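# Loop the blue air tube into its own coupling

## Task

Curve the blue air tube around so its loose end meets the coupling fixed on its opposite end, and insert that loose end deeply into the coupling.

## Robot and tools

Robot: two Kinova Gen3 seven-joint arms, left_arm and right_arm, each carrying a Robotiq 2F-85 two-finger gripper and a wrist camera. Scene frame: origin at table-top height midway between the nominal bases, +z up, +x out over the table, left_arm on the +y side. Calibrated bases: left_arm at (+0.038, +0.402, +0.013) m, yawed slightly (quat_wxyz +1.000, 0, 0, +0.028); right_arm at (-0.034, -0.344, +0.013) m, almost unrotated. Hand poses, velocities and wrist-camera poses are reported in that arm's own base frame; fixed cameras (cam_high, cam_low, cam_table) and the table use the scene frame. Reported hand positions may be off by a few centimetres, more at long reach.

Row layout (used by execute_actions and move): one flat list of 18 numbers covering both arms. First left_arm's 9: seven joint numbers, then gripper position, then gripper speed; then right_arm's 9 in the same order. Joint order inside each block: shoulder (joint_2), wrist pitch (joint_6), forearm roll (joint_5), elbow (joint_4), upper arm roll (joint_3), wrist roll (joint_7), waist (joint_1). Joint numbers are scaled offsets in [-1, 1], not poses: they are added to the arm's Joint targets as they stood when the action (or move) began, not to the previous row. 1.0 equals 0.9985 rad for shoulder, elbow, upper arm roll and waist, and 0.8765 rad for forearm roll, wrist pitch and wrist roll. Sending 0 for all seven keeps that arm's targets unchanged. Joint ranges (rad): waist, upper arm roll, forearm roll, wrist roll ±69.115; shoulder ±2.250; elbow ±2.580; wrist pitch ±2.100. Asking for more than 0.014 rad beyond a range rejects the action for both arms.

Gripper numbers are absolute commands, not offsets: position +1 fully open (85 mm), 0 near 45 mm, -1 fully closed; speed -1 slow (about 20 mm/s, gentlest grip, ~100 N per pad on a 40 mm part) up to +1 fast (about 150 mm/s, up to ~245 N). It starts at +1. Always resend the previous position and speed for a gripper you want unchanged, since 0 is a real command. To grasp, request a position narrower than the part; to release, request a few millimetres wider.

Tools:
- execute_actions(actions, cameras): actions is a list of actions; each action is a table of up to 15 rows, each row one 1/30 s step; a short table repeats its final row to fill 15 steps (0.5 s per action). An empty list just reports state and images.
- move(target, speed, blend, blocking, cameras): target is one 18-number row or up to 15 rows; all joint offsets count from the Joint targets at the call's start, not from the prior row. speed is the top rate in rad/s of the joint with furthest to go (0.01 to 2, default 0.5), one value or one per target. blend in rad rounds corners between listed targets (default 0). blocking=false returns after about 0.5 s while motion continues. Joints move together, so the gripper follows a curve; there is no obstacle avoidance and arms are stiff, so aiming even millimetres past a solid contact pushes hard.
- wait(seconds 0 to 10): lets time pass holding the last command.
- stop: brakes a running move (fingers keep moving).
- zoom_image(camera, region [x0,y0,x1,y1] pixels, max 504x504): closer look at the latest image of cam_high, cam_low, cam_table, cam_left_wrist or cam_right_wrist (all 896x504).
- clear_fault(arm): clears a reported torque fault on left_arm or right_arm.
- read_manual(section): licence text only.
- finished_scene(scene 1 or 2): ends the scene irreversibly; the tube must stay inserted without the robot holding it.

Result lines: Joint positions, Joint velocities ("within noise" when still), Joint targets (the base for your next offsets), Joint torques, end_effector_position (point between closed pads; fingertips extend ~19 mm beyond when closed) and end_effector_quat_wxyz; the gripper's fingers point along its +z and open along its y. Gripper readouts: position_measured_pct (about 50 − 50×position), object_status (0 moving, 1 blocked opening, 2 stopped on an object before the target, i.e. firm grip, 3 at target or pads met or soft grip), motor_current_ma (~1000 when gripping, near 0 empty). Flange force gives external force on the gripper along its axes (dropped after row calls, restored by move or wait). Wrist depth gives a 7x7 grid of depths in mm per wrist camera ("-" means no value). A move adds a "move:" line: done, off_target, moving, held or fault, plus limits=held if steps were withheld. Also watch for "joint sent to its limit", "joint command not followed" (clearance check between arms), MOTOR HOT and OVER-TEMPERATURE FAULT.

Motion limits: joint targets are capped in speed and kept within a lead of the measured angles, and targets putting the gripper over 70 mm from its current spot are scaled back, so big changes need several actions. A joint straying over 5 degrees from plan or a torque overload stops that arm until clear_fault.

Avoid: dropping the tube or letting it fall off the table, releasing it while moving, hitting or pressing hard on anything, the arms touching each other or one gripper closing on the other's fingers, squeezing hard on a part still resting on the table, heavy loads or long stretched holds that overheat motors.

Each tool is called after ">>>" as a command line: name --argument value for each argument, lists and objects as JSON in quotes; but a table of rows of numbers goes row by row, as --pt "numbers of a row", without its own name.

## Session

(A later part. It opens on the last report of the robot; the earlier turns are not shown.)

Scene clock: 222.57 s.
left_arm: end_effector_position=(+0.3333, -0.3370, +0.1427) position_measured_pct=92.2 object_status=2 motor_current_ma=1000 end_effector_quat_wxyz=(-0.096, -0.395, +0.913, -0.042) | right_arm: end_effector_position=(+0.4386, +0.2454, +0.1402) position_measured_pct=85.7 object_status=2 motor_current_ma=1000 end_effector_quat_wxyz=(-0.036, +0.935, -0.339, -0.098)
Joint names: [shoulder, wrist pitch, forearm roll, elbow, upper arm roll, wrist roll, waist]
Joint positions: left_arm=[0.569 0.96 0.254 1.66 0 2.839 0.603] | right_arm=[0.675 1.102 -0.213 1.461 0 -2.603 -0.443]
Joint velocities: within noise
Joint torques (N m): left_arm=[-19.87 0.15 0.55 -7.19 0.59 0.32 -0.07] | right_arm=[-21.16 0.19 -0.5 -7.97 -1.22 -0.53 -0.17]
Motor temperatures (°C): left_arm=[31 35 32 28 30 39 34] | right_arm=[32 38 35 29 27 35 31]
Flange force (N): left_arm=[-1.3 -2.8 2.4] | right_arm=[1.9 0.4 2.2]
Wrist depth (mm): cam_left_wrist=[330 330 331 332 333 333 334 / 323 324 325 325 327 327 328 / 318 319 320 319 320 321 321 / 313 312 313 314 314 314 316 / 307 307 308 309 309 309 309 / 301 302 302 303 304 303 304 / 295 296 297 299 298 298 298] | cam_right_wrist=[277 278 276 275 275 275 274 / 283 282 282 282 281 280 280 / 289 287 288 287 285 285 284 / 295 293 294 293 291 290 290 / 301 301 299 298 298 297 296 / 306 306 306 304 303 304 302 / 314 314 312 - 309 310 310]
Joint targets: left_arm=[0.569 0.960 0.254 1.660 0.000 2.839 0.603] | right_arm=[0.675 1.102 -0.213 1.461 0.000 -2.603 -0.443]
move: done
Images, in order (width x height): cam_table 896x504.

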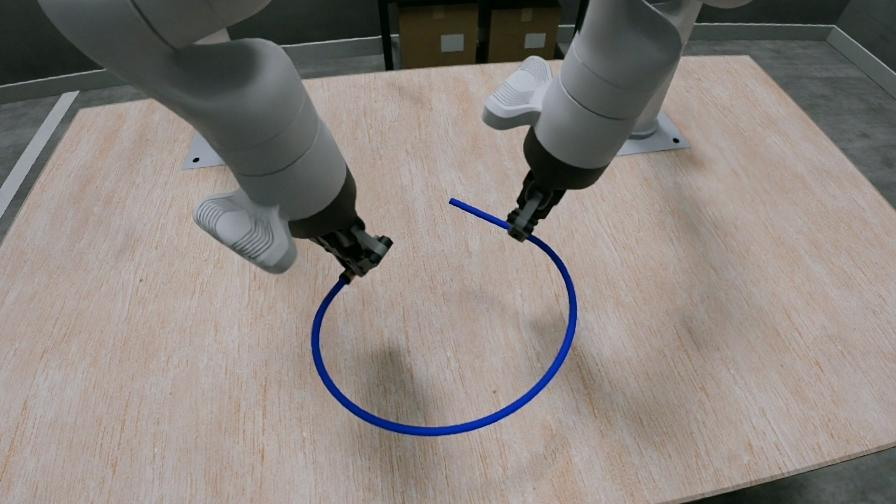

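>>> move --target '[-0.0238,-0.1976,-0.0104,0.0453,0,0.8436,0.0538,-0.95,-1, -0.0920,-0.3110,-0.0416,0.1811,0,-1.0,-0.0598,-0.9,-1]' --speed 0.4 --cameras '["cam_table","cam_left_wrist","cam_right_wrist"]'

>>> zoom_image --camera "cam_table" --region '[370, 210, 470, 280]'

>>> zoom_image --camera "cam_left_wrist" --region '[340, 0, 580, 150]'

Scene clock: 230.73 s.
left_arm: end_effector_position=(+0.3479, -0.3665, +0.1426) position_measured_pct=92.2 object_status=2 motor_current_ma=1000 end_effector_quat_wxyz=(+0.076, +0.684, -0.722, +0.072) | right_arm: end_effector_position=(+0.4336, +0.2746, +0.1401) position_measured_pct=85.7 object_status=2 motor_current_ma=1000 end_effector_quat_wxyz=(-0.074, +0.704, -0.702, -0.074)
Joint names: [shoulder, wrist pitch, forearm roll, elbow, upper arm roll, wrist roll, waist]
Joint positions: left_arm=[0.545 0.787 0.245 1.706 0 3.579 0.656] | right_arm=[0.583 0.83 -0.25 1.642 0 -3.48 -0.502]
Joint velocities: within noise
Joint torques (N m): left_arm=[-19.56 -0.15 0.19 -7.21 0.15 0.31 -0.3] | right_arm=[-19.46 -0.1 -0.23 -7.63 -0.85 -0.33 0.06]
Motor temperatures (°C): left_arm=[32 35 32 28 30 39 34] | right_arm=[33 38 35 29 27 35 31]
Flange force (N): left_arm=[1.3 -2.6 2.9] | right_arm=[0.5 -1.1 2.2]
Wrist depth (mm): cam_left_wrist=[327 328 326 327 328 330 332 / 321 322 322 323 323 325 325 / 315 316 316 317 319 319 318 / 311 310 310 313 312 313 314 / 305 306 306 307 308 309 309 / 299 301 300 303 302 303 304 / 294 295 296 297 298 298 298] | cam_right_wrist=[277 277 274 275 276 275 273 / 283 283 239 281 280 280 279 / 289 288 286 287 285 285 285 / 295 293 293 292 291 291 290 / 301 299 299 299 297 298 296 / 306 306 304 304 303 303 302 / 315 313 311 - 309 310 309]
Joint targets: left_arm=[0.545 0.787 0.245 1.706 0.000 3.579 0.656] | right_arm=[0.583 0.830 -0.250 1.642 0.000 -3.480 -0.502]
move: done
camera_calibration:
cam_left_wrist: T_world_to_cam=[[-0.997604, 0.0691764, -0.00125266, 0.376778], [0.0679937, 0.976878, -0.2027, 0.41427], [-0.0127983, -0.202299, -0.97924, 0.215574], [0, 0, 0, 1]] pos_world=[0.350466, -0.387145, 0.295543]
cam_right_wrist: T_world_to_cam=[[-0.999899, 0.00158875, -0.014123, 0.43883], [-0.00209793, 0.966345, 0.257241, -0.251638], [0.0140564, 0.257244, -0.966244, 0.211305], [0, 0, 0, 1]] pos_world=[0.435287, 0.188115, 0.275101]
Images, in order (width x height): cam_table 896x504, cam_left_wrist 896x504, cam_right_wrist 896x504.

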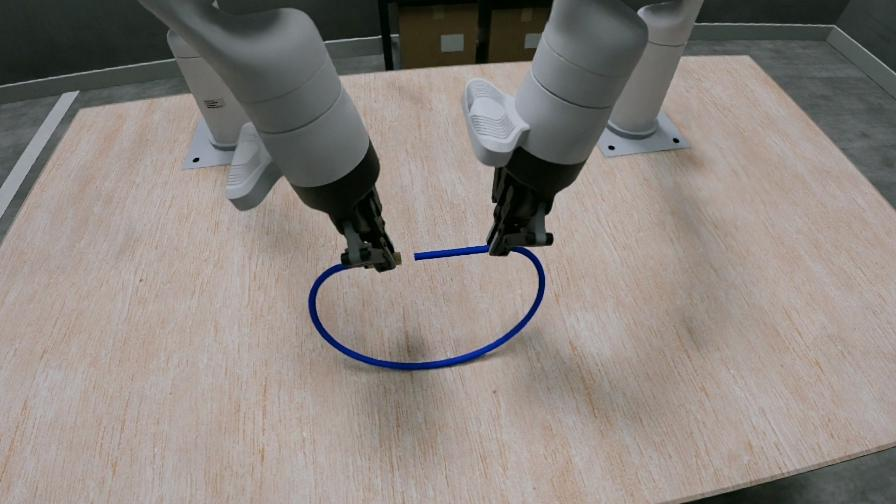

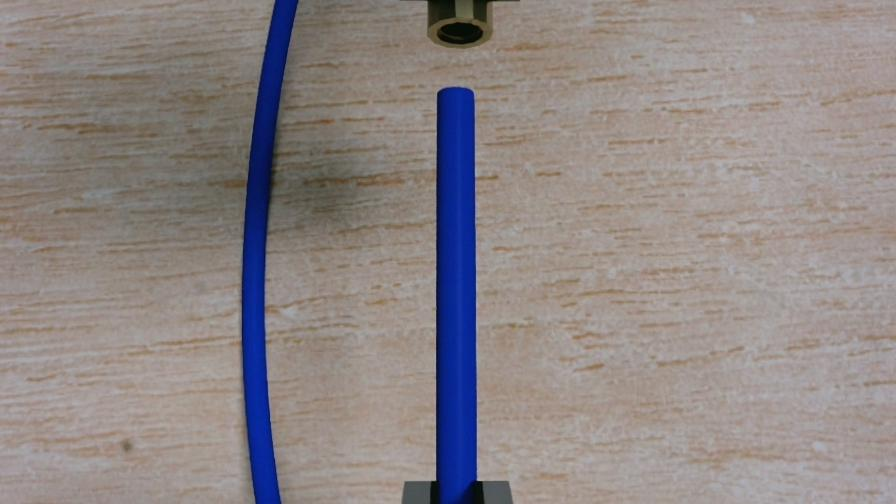

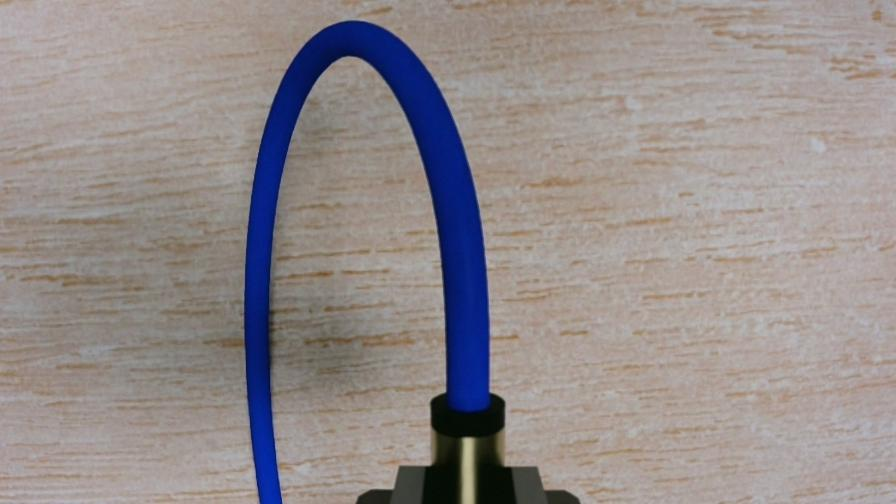

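Scaled by 5.040 from the camera's 896x504 image, which has a finer 1280x720 frame.

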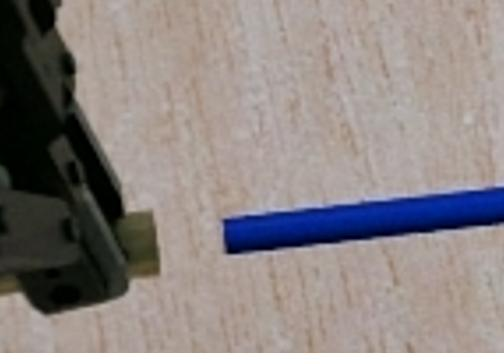

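Scaled by 2.100 from the camera's 896x504 image, which has a finer 1280x720 frame.

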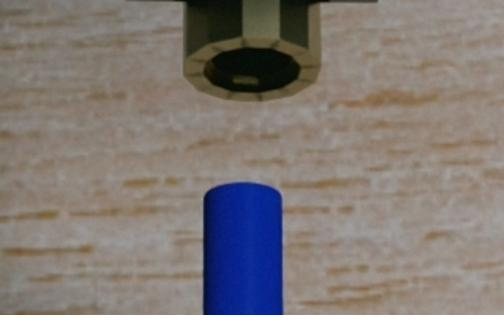

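>>> move --target '[0.0123,0.0052,-0.0056,-0.0210,0,0.0288,0.0207,-0.95,-1, 0,0,0,0,0,0,0,-0.9,-1]' --speed 0.04 --cameras '["cam_table","cam_left_wrist"]'

>>> zoom_image --camera "cam_table" --region '[370, 210, 470, 280]'

>>> zoom_image --camera "cam_left_wrist" --region '[340, 0, 580, 150]'

Scene clock: 252.33 s.
left_arm: end_effector_position=(+0.3463, -0.3774, +0.1420) position_measured_pct=92.2 object_status=2 motor_current_ma=1000 end_effector_quat_wxyz=(+0.076, +0.684, -0.722, +0.072) | right_arm: end_effector_position=(+0.4336, +0.2746, +0.1401) position_measured_pct=85.7 object_status=2 motor_current_ma=1000 end_effector_quat_wxyz=(-0.074, +0.704, -0.702, -0.074)
Joint names: [shoulder, wrist pitch, forearm roll, elbow, upper arm roll, wrist roll, waist]
Joint positions: left_arm=[0.557 0.791 0.24 1.685 0 3.604 0.677] | right_arm=[0.583 0.83 -0.25 1.642 0 -3.48 -0.502]
Joint velocities: within noise
Joint torques (N m): left_arm=[-20.05 -0.21 0.21 -7.23 0.22 0.33 -0.17] | right_arm=[-19.38 -0.1 -0.2 -7.62 -0.89 -0.36 0.06]
Motor temperatures (°C): left_arm=[32 35 32 28 30 39 34] | right_arm=[33 38 35 29 27 35 31]
Flange force (N): left_arm=[1.5 -3.2 3.0] | right_arm=[0.6 -1.0 2.1]
Wrist depth (mm): cam_left_wrist=[326 327 325 - 327 330 330 / 321 322 321 321 323 324 324 / 315 316 315 317 318 318 317 / 310 311 310 312 311 312 313 / 305 305 305 307 307 307 309 / 300 300 300 302 302 302 303 / 294 294 295 297 297 297 297] | cam_right_wrist=[277 277 274 275 275 274 273 / 283 283 240 281 281 281 280 / 288 287 286 287 285 285 285 / 295 294 293 292 291 290 290 / 300 299 299 298 297 297 296 / 306 305 304 304 303 303 303 / 313 313 311 - 309 310 309]
Joint targets: left_arm=[0.557 0.791 0.240 1.685 0.000 3.604 0.677] | right_arm=[0.583 0.830 -0.250 1.642 0.000 -3.480 -0.502]
move: done
camera_calibration:
cam_left_wrist: T_world_to_cam=[[-0.997617, 0.0689827, -0.00120532, 0.375954], [0.0677957, 0.976911, -0.202605, 0.42505], [-0.0127987, -0.202204, -0.97926, 0.212786], [0, 0, 0, 1]] pos_world=[0.348965, -0.398144, 0.294943]
Images, in order (width x height): cam_table 896x504, cam_left_wrist 896x504.

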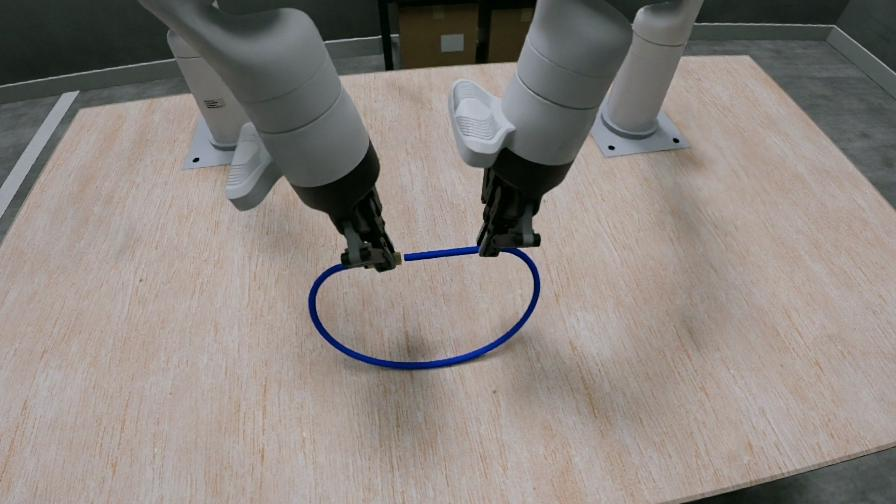

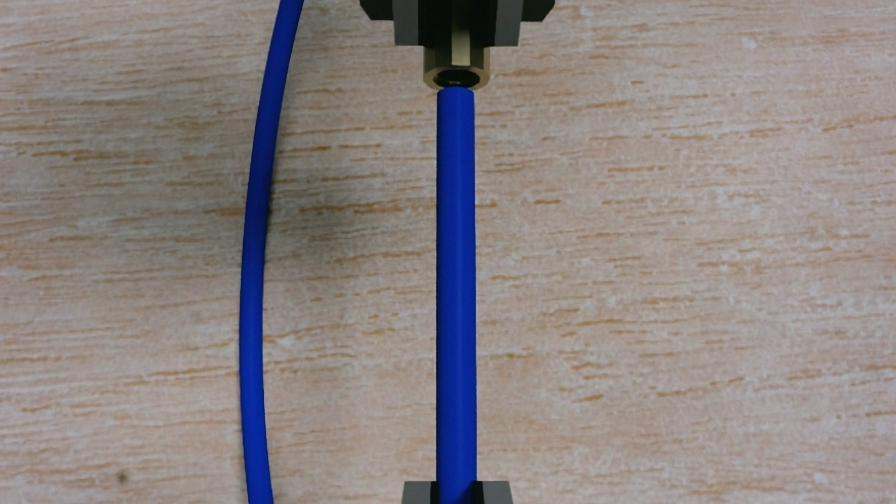

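Scaled by 5.040 from the camera's 896x504 image, which has a finer 1280x720 frame.

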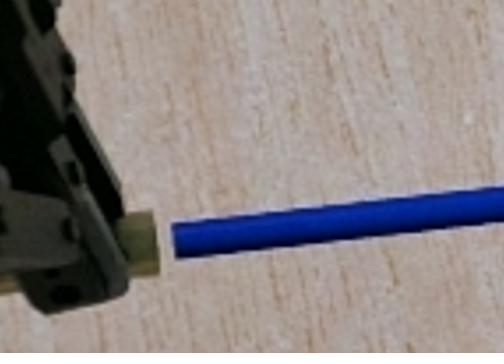

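Scaled by 2.100 from the camera's 896x504 image, which has a finer 1280x720 frame.

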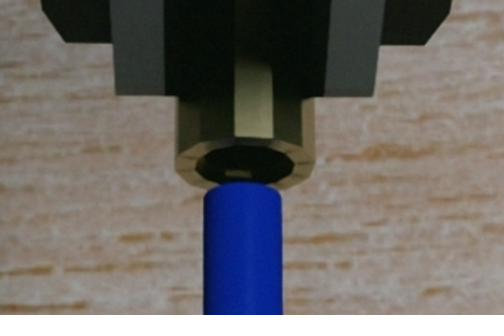

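>>> move --target '[0.0138,0.0089,-0.0067,-0.0260,0,0.0313,0.0216,-0.95,-1, 0,0,0,0,0,0,0,-0.9,-1]' --speed 0.025 --cameras '["cam_left_wrist"]'

>>> zoom_image --camera "cam_left_wrist" --region '[340, 50, 580, 230]'

Scene clock: 263.50 s.
left_arm: end_effector_position=(+0.3451, -0.3895, +0.1420) position_measured_pct=92.2 object_status=2 motor_current_ma=1000 end_effector_quat_wxyz=(+0.076, +0.684, -0.722, +0.072) | right_arm: end_effector_position=(+0.4336, +0.2746, +0.1401) position_measured_pct=85.7 object_status=2 motor_current_ma=1000 end_effector_quat_wxyz=(-0.074, +0.704, -0.702, -0.074)
Joint names: [shoulder, wrist pitch, forearm roll, elbow, upper arm roll, wrist roll, waist]
Joint positions: left_arm=[0.571 0.799 0.234 1.659 0 3.631 0.699] | right_arm=[0.583 0.83 -0.25 1.642 0 -3.48 -0.502]
Joint velocities: within noise
Joint torques (N m): left_arm=[-20.07 -0.26 0.25 -7.57 0.35 0.22 -0.14] | right_arm=[-19.43 -0.14 -0.2 -7.65 -0.92 -0.4 0.03]
Motor temperatures (°C): left_arm=[32 35 32 28 30 39 34] | right_arm=[33 38 35 29 27 35 31]
Flange force (N): left_arm=[0.9 -2.0 2.5] | right_arm=[0.7 -1.1 2.1]
Wrist depth (mm): cam_left_wrist=[327 327 - - - 329 330 / 321 321 319 - 322 323 324 / 316 315 315 316 317 318 318 / 310 309 310 311 311 312 313 / 305 304 307 306 307 308 308 / 299 299 301 301 302 302 302 / 293 294 295 297 297 296 297] | cam_right_wrist=[277 277 275 275 275 275 273 / 283 283 240 281 281 280 280 / 289 288 286 287 285 286 285 / 295 293 293 292 291 291 291 / 301 299 300 299 297 297 296 / 306 306 304 304 302 304 302 / 314 313 310 - 309 310 309]
Joint targets: left_arm=[0.571 0.799 0.234 1.659 0.000 3.631 0.699] | right_arm=[0.583 0.830 -0.250 1.642 0.000 -3.480 -0.502]
move: done
camera_calibration:
cam_left_wrist: T_world_to_cam=[[-0.997632, 0.068763, -0.00125449, 0.375421], [0.0675918, 0.976946, -0.202503, 0.436993], [-0.0126992, -0.202109, -0.979281, 0.210236], [0, 0, 0, 1]] pos_world=[0.347665, -0.410244, 0.294843]
Images, in order (width x height): cam_left_wrist 896x504.

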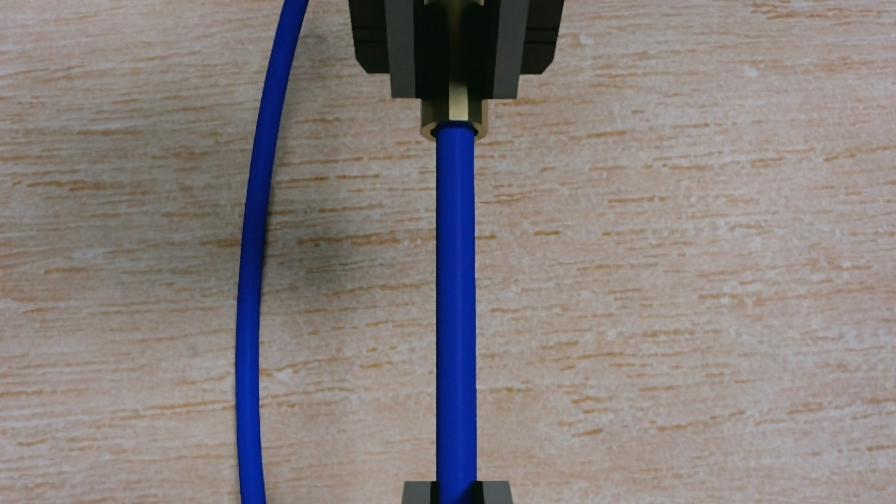

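Scaled by 2.100 from the camera's 896x504 image, which has a finer 1280x720 frame.

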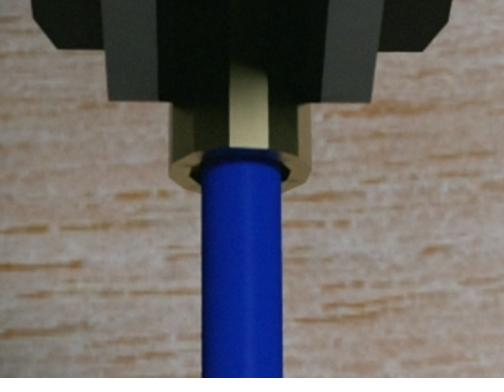

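>>> move --target '[0.0093,0.0060,-0.0045,-0.0176,0,0.0207,0.0143,-0.95,-1, 0,0,0,0,0,0,0,-0.9,-1]' --speed 0.02 --cameras '["cam_left_wrist"]'

>>> zoom_image --camera "cam_left_wrist" --region '[340, 50, 580, 230]'

Scene clock: 274.27 s.
left_arm: end_effector_position=(+0.3442, -0.3977, +0.1419) position_measured_pct=92.2 object_status=2 motor_current_ma=1000 end_effector_quat_wxyz=(+0.076, +0.684, -0.722, +0.072) | right_arm: end_effector_position=(+0.4336, +0.2746, +0.1401) position_measured_pct=85.7 object_status=2 motor_current_ma=1000 end_effector_quat_wxyz=(-0.074, +0.704, -0.702, -0.074)
Joint names: [shoulder, wrist pitch, forearm roll, elbow, upper arm roll, wrist roll, waist]
Joint positions: left_arm=[0.58 0.804 0.23 1.641 0 3.649 0.713] | right_arm=[0.583 0.83 -0.25 1.642 0 -3.48 -0.502]
Joint velocities: within noise
Joint torques (N m): left_arm=[-20.3 -0.42 0.37 -7.82 0.66 0.31 0.11] | right_arm=[-19.52 -0.19 -0.37 -7.83 -1.25 -0.36 -0.25]
Motor temperatures (°C): left_arm=[32 35 32 28 30 39 34] | right_arm=[33 38 35 29 27 35 31]
Flange force (N): left_arm=[0.2 -2.1 2.1] | right_arm=[1.3 -1.1 2.1]
Wrist depth (mm): cam_left_wrist=[327 325 - - - 328 328 / 320 321 298 - 321 323 323 / 315 316 315 315 316 317 317 / 310 310 310 310 311 312 313 / 304 303 306 306 306 307 308 / 300 300 301 301 302 302 303 / 293 294 295 296 296 296 297] | cam_right_wrist=[278 278 274 275 275 274 273 / 283 282 242 282 280 280 279 / 289 288 286 288 286 285 285 / 295 293 293 292 292 290 290 / 301 298 300 299 297 297 296 / 306 305 305 303 303 303 302 / 314 311 310 - 309 310 309]
Joint targets: left_arm=[0.580 0.804 0.230 1.641 0.000 3.649 0.713] | right_arm=[0.583 0.830 -0.250 1.642 0.000 -3.480 -0.502]
move: done
camera_calibration:
cam_left_wrist: T_world_to_cam=[[-0.997635, 0.0687224, -0.00144985, 0.375122], [0.0675918, 0.976949, -0.20249, 0.444965], [-0.0124992, -0.202109, -0.979283, 0.208519], [0, 0, 0, 1]] pos_world=[0.346765, -0.418343, 0.294844]
Images, in order (width x height): cam_left_wrist 896x504.

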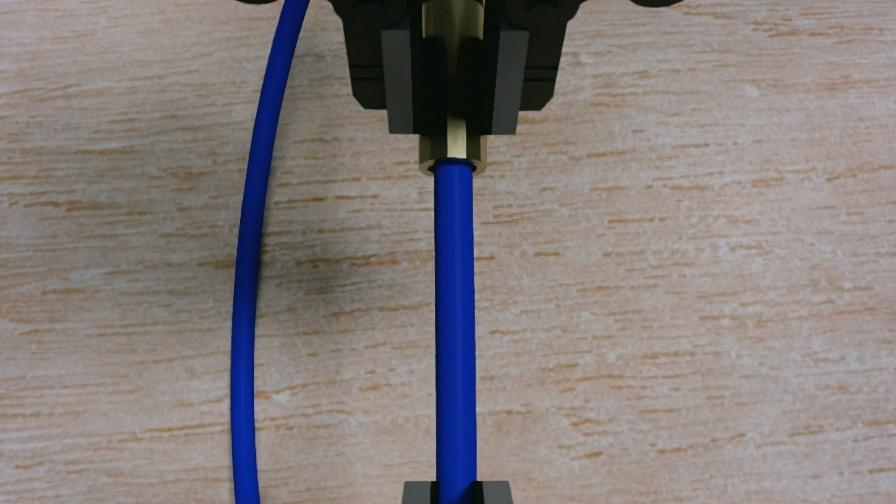

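Scaled by 2.100 from the camera's 896x504 image, which has a finer 1280x720 frame.

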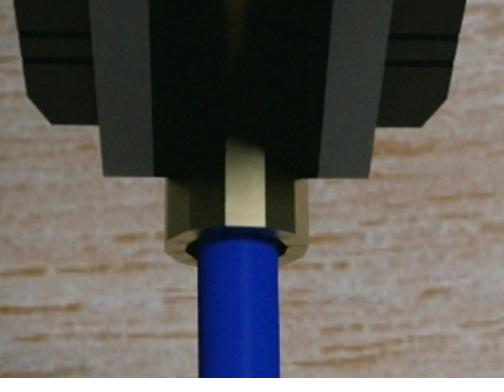

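>>> move --target '[0.0028,0.0018,-0.0014,-0.0053,0,0.0065,0.0045,-0.95,-1, 0,0,0,0,0,0,0,-0.9,-1]' --speed 0.015 --cameras '["cam_left_wrist"]'

>>> zoom_image --camera "cam_left_wrist" --region '[340, 50, 580, 230]'

Scene clock: 281.73 s.
left_arm: end_effector_position=(+0.3438, -0.4001, +0.1418) position_measured_pct=92.2 object_status=2 motor_current_ma=1000 end_effector_quat_wxyz=(+0.076, +0.684, -0.722, +0.072) | right_arm: end_effector_position=(+0.4336, +0.2745, +0.1401) position_measured_pct=85.7 object_status=2 motor_current_ma=1000 end_effector_quat_wxyz=(-0.074, +0.704, -0.702, -0.074)
Joint names: [shoulder, wrist pitch, forearm roll, elbow, upper arm roll, wrist roll, waist]
Joint positions: left_arm=[0.583 0.806 0.229 1.636 0 3.655 0.717] | right_arm=[0.583 0.83 -0.25 1.642 0 -3.48 -0.502]
Joint velocities: within noise
Joint torques (N m): left_arm=[-21.65 -2.13 2.63 -11.26 4.79 0.19 3.9] | right_arm=[-20.42 -1.31 -2.86 -10.54 -6.24 -0.39 -5.35]
Motor temperatures (°C): left_arm=[32 35 32 28 30 39 34] | right_arm=[33 38 35 29 27 35 31]
Flange force (N): left_arm=[-9.7 -2.1 0.3] | right_arm=[12.7 -1.4 -0.1]
Wrist depth (mm): cam_left_wrist=[325 325 - - - 327 328 / 319 320 - - 321 323 324 / 314 315 314 315 316 317 318 / 309 308 309 311 311 312 312 / 303 304 305 306 306 307 307 / 299 299 300 301 301 302 302 / 293 293 296 297 296 296 296] | cam_right_wrist=[277 277 274 275 276 275 273 / 283 281 240 281 281 280 279 / 289 288 286 286 285 286 285 / 295 293 293 292 292 290 290 / 300 299 298 298 297 298 296 / 305 305 304 303 303 303 303 / 313 311 310 - 309 310 309]
Joint targets: left_arm=[0.583 0.806 0.229 1.636 0.000 3.655 0.717] | right_arm=[0.583 0.830 -0.250 1.642 0.000 -3.480 -0.502]
move: done
camera_calibration:
cam_left_wrist: T_world_to_cam=[[-0.997651, 0.0684883, -0.00159797, 0.374844], [0.0673937, 0.976985, -0.202382, 0.447465], [-0.0122996, -0.202014, -0.979305, 0.207889], [0, 0, 0, 1]] pos_world=[0.346364, -0.420843, 0.294745]
Images, in order (width x height): cam_left_wrist 896x504.

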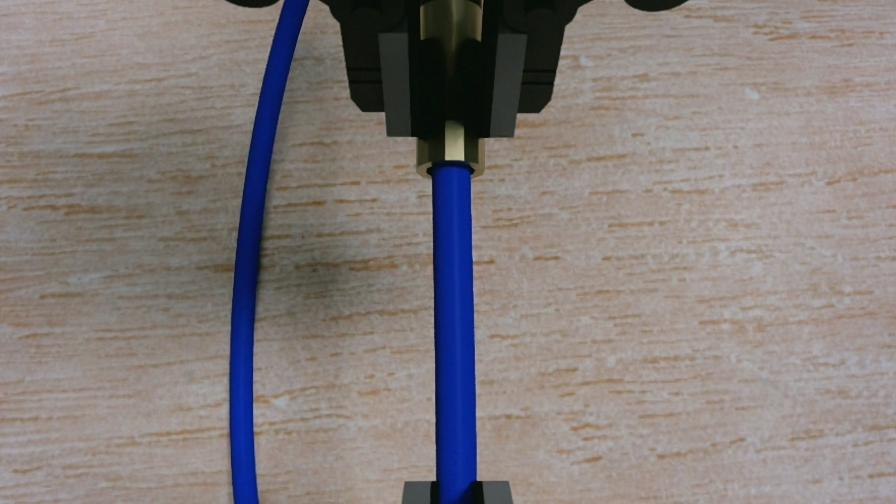

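Scaled by 2.100 from the camera's 896x504 image, which has a finer 1280x720 frame.

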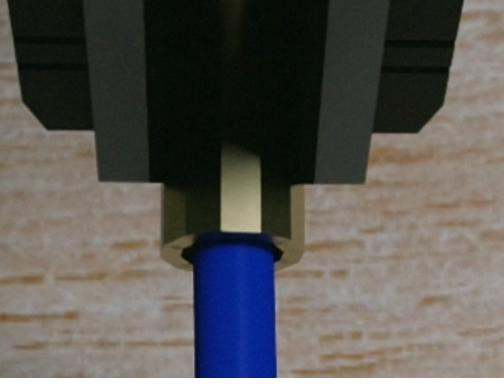

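>>> move --pt "-0.0023 -0.0015 0.0011 0.0043 0 -0.0052 -0.0036 -0.95 -1 0 0 0 0 0 0 0 -0.9 -1" --pt "-0.0023 -0.0015 0.0011 0.0043 0 -0.0052 -0.0036 -0.2 -1 0 0 0 0 0 0 0 -0.9 -1" --pt "-0.1496 0.1518 -0.0175 0.0313 0 -0.0718 -0.0945 -0.2 -1 0 0 0 0 0 0 0 -0.9 -1" --speed '[0.02,0.1,0.25]' --cameras '["cam_table","cam_left_wrist"]'

>>> zoom_image --camera "cam_table" --region '[340, 220, 470, 300]'

Scene clock: 308.97 s.
left_arm: end_effector_position=(+0.3465, -0.3449, +0.2030) position_measured_pct=60.2 object_status=3 motor_current_ma=0 end_effector_quat_wxyz=(+0.074, +0.684, -0.722, +0.071) | right_arm: end_effector_position=(+0.4336, +0.2746, +0.1401) position_measured_pct=85.7 object_status=2 motor_current_ma=1000 end_effector_quat_wxyz=(-0.074, +0.704, -0.702, -0.074)
Joint names: [shoulder, wrist pitch, forearm roll, elbow, upper arm roll, wrist roll, waist]
Joint positions: left_arm=[0.434 0.939 0.213 1.667 0 3.592 0.623] | right_arm=[0.583 0.83 -0.25 1.642 0 -3.48 -0.502]
Joint velocities: within noise
Joint torques (N m): left_arm=[-18.54 -0.3 0.48 -8.48 0.64 0.13 0.3] | right_arm=[-19.63 -0.27 -0.53 -8.05 -1.57 -0.27 -0.6]
Motor temperatures (°C): left_arm=[32 35 32 28 30 39 34] | right_arm=[33 38 35 29 27 35 31]
Flange force (N): left_arm=[0.2 -2.6 2.5] | right_arm=[1.9 -1.0 2.0]
Wrist depth (mm): cam_left_wrist=[392 391 392 243 395 396 396 / 383 384 386 386 387 387 389 / 379 377 379 377 380 381 381 / 371 371 372 372 374 374 376 / 365 364 289 367 368 368 368 / 360 360 361 361 362 362 363 / 354 354 356 356 356 356 357] | cam_right_wrist=[277 277 276 276 275 275 273 / 282 283 283 282 280 280 279 / 287 288 288 287 285 286 285 / 294 294 293 292 292 290 290 / 299 300 299 299 296 298 296 / 306 306 306 304 303 303 303 / 314 312 311 - 310 309 309]
Joint targets: left_arm=[0.434 0.939 0.213 1.667 0.000 3.592 0.623] | right_arm=[0.583 0.830 -0.250 1.642 0.000 -3.480 -0.502]
move: done
camera_calibration:
cam_left_wrist: T_world_to_cam=[[-0.997641, 0.0685836, -0.00288464, 0.37418], [0.0677895, 0.977737, -0.198581, 0.405007], [-0.010799, -0.198308, -0.98008, 0.27993], [0, 0, 0, 1]] pos_world=[0.348865, -0.366141, 0.35586]
Images, in order (width x height): cam_table 896x504, cam_left_wrist 896x504.

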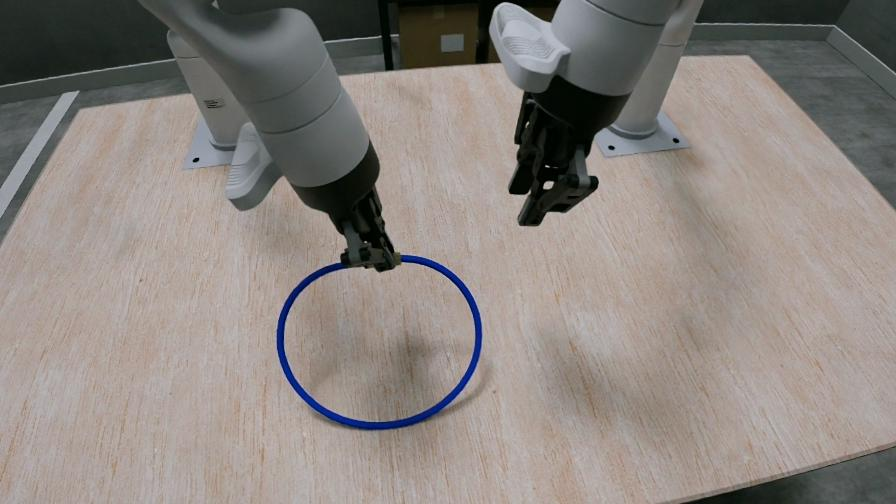

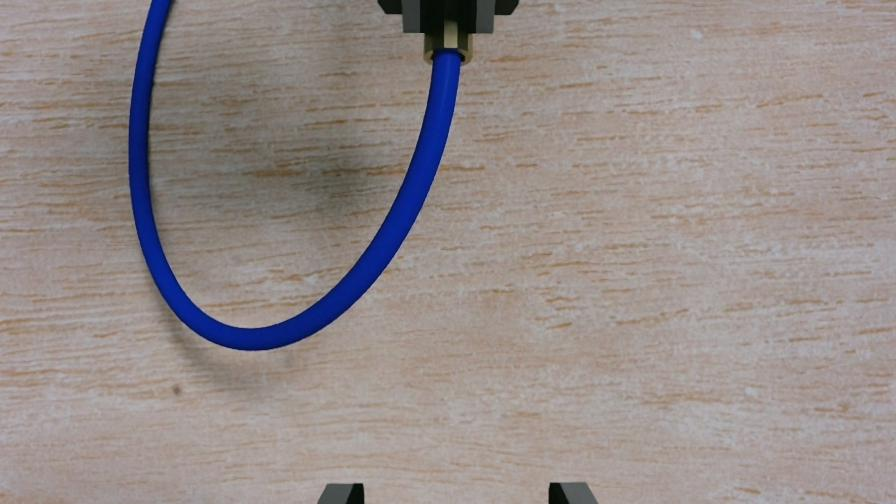

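Scaled by 3.877 from the camera's 896x504 image, which has a finer 1280x720 frame.

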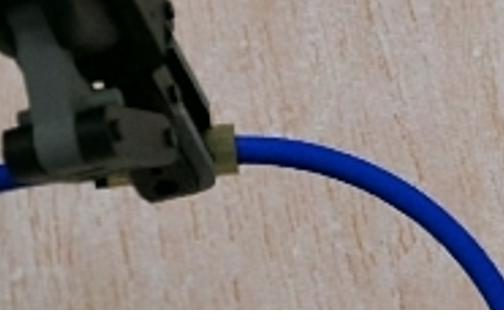

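>>> move --pt "0 0 0 0 0 0 0 -0.2 -1 0.2123 -0.3313 -0.1292 0.0920 0 0.1634 0 -0.9 -1" --pt "0 0 0 0 0 0 0 -0.2 -1 0.2227 -0.3436 -0.1371 0.0932 0 0.1709 0 -0.9 -1" --speed '[0.15,0.03]' --cameras '["cam_table","cam_left_wrist"]'

Scene clock: 315.63 s.
left_arm: end_effector_position=(+0.3465, -0.3449, +0.2030) position_measured_pct=60.2 object_status=3 motor_current_ma=0 end_effector_quat_wxyz=(+0.074, +0.684, -0.722, +0.071) | right_arm: end_effector_position=(+0.4337, +0.2746, +0.0127) position_measured_pct=85.7 object_status=2 motor_current_ma=1000 end_effector_quat_wxyz=(-0.074, +0.703, -0.703, -0.074)
Joint names: [shoulder, wrist pitch, forearm roll, elbow, upper arm roll, wrist roll, waist]
Joint positions: left_arm=[0.434 0.939 0.213 1.667 0 3.592 0.623] | right_arm=[0.805 0.529 -0.37 1.735 0 -3.33 -0.502]
Joint velocities: within noise
Joint torques (N m): left_arm=[-18.57 -0.36 0.51 -8.44 0.65 0.17 0.2] | right_arm=[-12.35 -1.78 -0.1 -5.22 -1.38 -0.37 -0.92]
Motor temperatures (°C): left_arm=[32 35 32 28 30 39 34] | right_arm=[33 38 35 29 27 35 31]
Flange force (N): left_arm=[0.4 -2.8 2.4] | right_arm=[1.1 3.7 -19.1]
Wrist depth (mm): cam_left_wrist=[392 393 292 270 292 396 397 / 385 384 385 346 386 387 387 / 377 379 379 378 381 381 382 / 370 372 373 373 373 375 376 / 364 366 366 368 368 369 369 / 359 360 361 362 361 362 364 / 354 354 354 356 356 357 357] | cam_right_wrist=[- - - - - - - / - - - - - - - / - - - - - - - / - - - - - - - / - - - - - - - / - - - - - - - / - - - - - - -]
Joint targets: left_arm=[0.434 0.939 0.213 1.667 0.000 3.592 0.623] | right_arm=[0.805 0.529 -0.370 1.735 0.000 -3.330 -0.502]
move: done
camera_calibration:
cam_left_wrist: T_world_to_cam=[[-0.997641, 0.068584, -0.00288471, 0.37418], [0.0677899, 0.977737, -0.198581, 0.405007], [-0.010799, -0.198308, -0.98008, 0.27993], [0, 0, 0, 1]] pos_world=[0.348865, -0.366141, 0.35586]
Images, in order (width x height): cam_table 896x504, cam_left_wrist 896x504.

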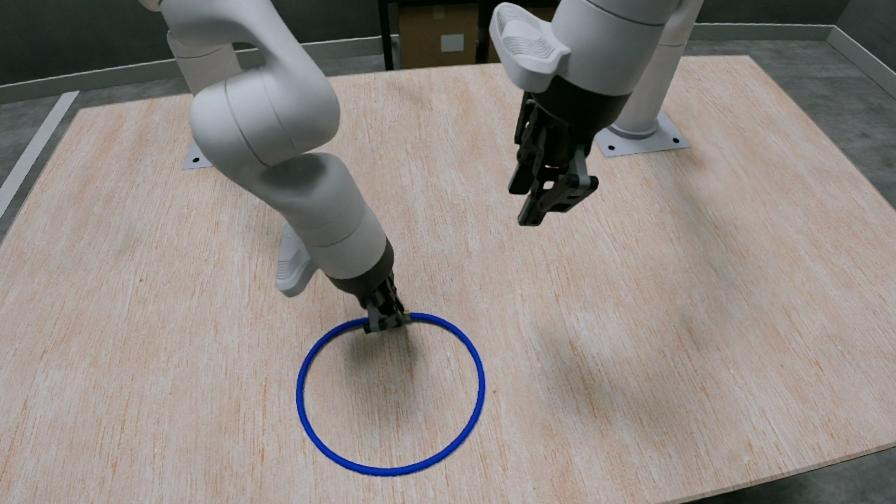

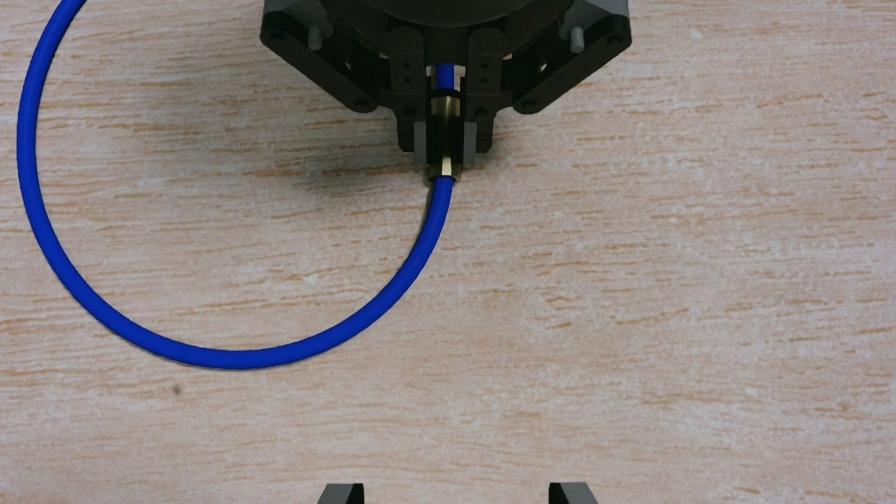

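>>> move --pt "0 0 0 0 0 0 0 -0.2 -1 -0.0017 0.0022 0.0014 -0.0002 0 -0.0014 0 -0.9 -1" --pt "0 0 0 0 0 0 0 -0.2 -1 -0.0017 0.0022 0.0014 -0.0002 0 -0.0014 0 -0.2 -1" --pt "0 0 0 0 0 0 0 -0.2 -1 -0.2227 0.3436 0.1371 -0.0932 0 -0.1709 0 -0.2 -1" --speed '[0.02,0.1,0.2]' --cameras '["cam_table","cam_left_wrist","cam_right_wrist"]'

>>> zoom_image --camera "cam_left_wrist" --region '[350, 30, 550, 230]'

>>> zoom_image --camera "cam_right_wrist" --region '[380, 200, 580, 420]'

Scene clock: 328.73 s.
left_arm: end_effector_position=(+0.3465, -0.3449, +0.2030) position_measured_pct=60.2 object_status=3 motor_current_ma=0 end_effector_quat_wxyz=(+0.074, +0.684, -0.722, +0.071) | right_arm: end_effector_position=(+0.4336, +0.2746, +0.1400) position_measured_pct=60.2 object_status=3 motor_current_ma=0 end_effector_quat_wxyz=(-0.074, +0.704, -0.702, -0.074)
Joint names: [shoulder, wrist pitch, forearm roll, elbow, upper arm roll, wrist roll, waist]
Joint positions: left_arm=[0.434 0.939 0.213 1.667 0 3.592 0.623] | right_arm=[0.583 0.83 -0.25 1.642 0 -3.48 -0.502]
Joint velocities: within noise
Joint torques (N m): left_arm=[-18.61 -0.36 0.51 -8.49 0.6 0.18 0.12] | right_arm=[-19.59 -0.29 -0.48 -7.9 -1.54 -0.29 -0.51]
Motor temperatures (°C): left_arm=[32 35 32 28 30 39 34] | right_arm=[33 38 35 29 27 35 31]
Flange force (N): left_arm=[0.5 -2.7 2.5] | right_arm=[1.5 -1.4 1.8]
Wrist depth (mm): cam_left_wrist=[391 392 392 392 393 396 399 / 385 385 387 387 387 388 388 / 376 379 379 379 379 380 381 / 369 371 372 372 374 374 375 / 364 366 365 366 368 368 369 / 360 360 361 362 362 362 362 / 355 355 355 356 356 357 357] | cam_right_wrist=[278 277 277 275 275 275 274 / 283 282 282 281 281 280 279 / 289 288 287 285 287 286 285 / 294 294 293 292 292 290 290 / 301 300 299 296 297 297 296 / 306 305 306 303 304 303 302 / 312 313 311 310 310 309 309]
Joint targets: left_arm=[0.434 0.939 0.213 1.667 0.000 3.592 0.623] | right_arm=[0.583 0.830 -0.250 1.642 0.000 -3.480 -0.502]
move: done
camera_calibration:
cam_left_wrist: T_world_to_cam=[[-0.997641, 0.068584, -0.00288471, 0.37418], [0.0677899, 0.977737, -0.198581, 0.405007], [-0.010799, -0.198308, -0.98008, 0.27993], [0, 0, 0, 1]] pos_world=[0.348865, -0.366141, 0.35586]
cam_right_wrist: T_world_to_cam=[[-0.999901, 0.00166263, -0.0140024, 0.438782], [-0.00199554, 0.966345, 0.257243, -0.251658], [0.0139589, 0.257245, -0.966245, 0.211251], [0, 0, 0, 1]] pos_world=[0.435287, 0.188115, 0.275001]
Images, in order (width x height): cam_table 896x504, cam_left_wrist 896x504, cam_right_wrist 896x504.

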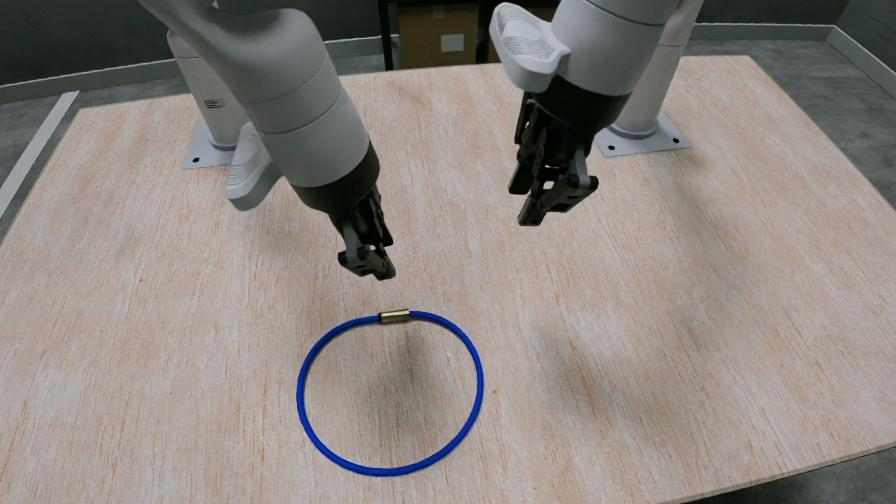

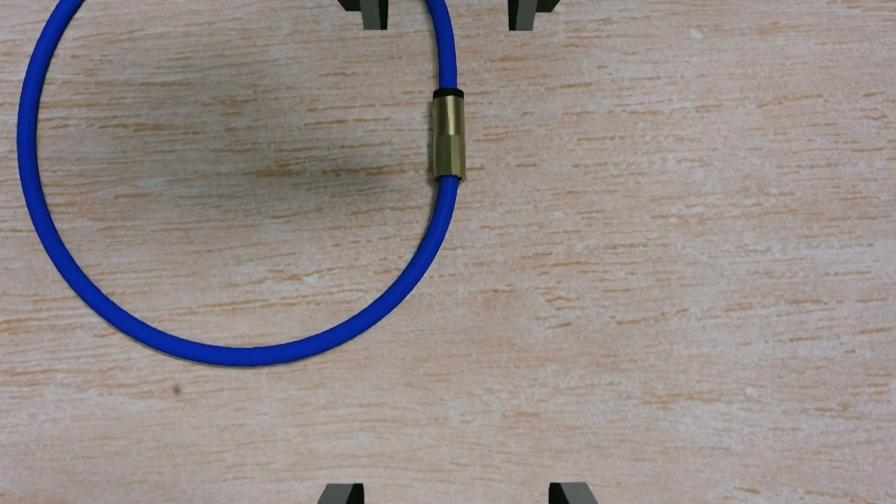

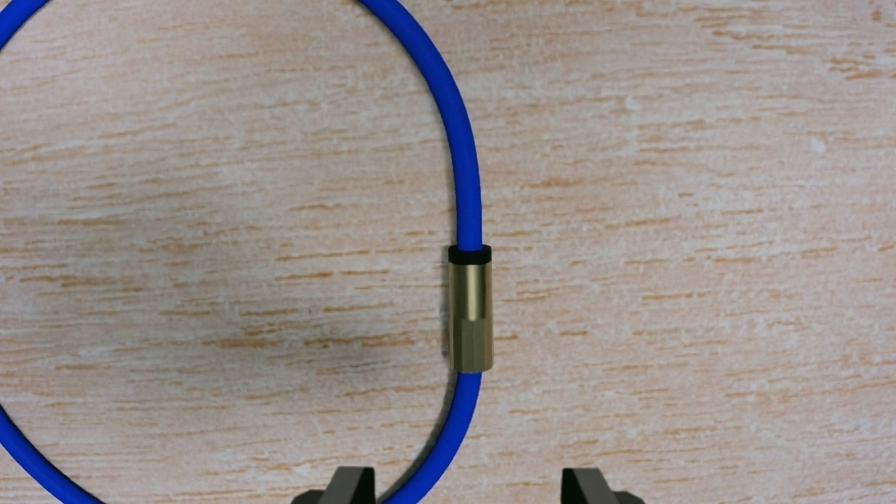

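Scaled by 2.520 from the camera's 896x504 image, which has a finer 1280x720 frame.

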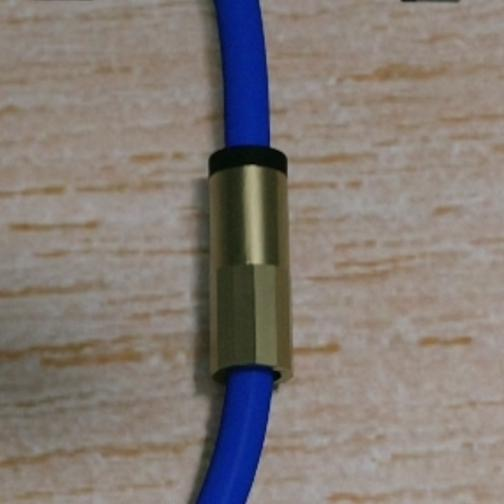

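Scaled by 2.291 from the camera's 896x504 image, which has a finer 1280x720 frame.

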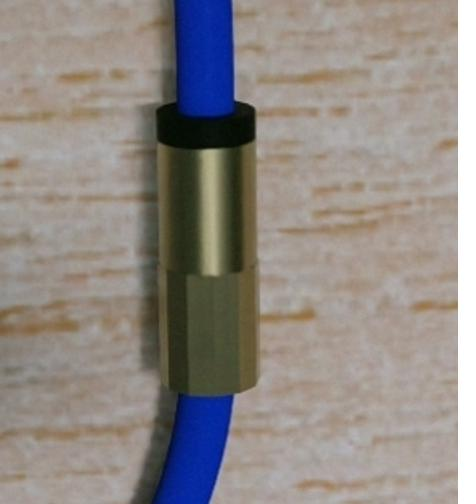

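>>> finished_scene --scene 2

The scene is finished: the task was done.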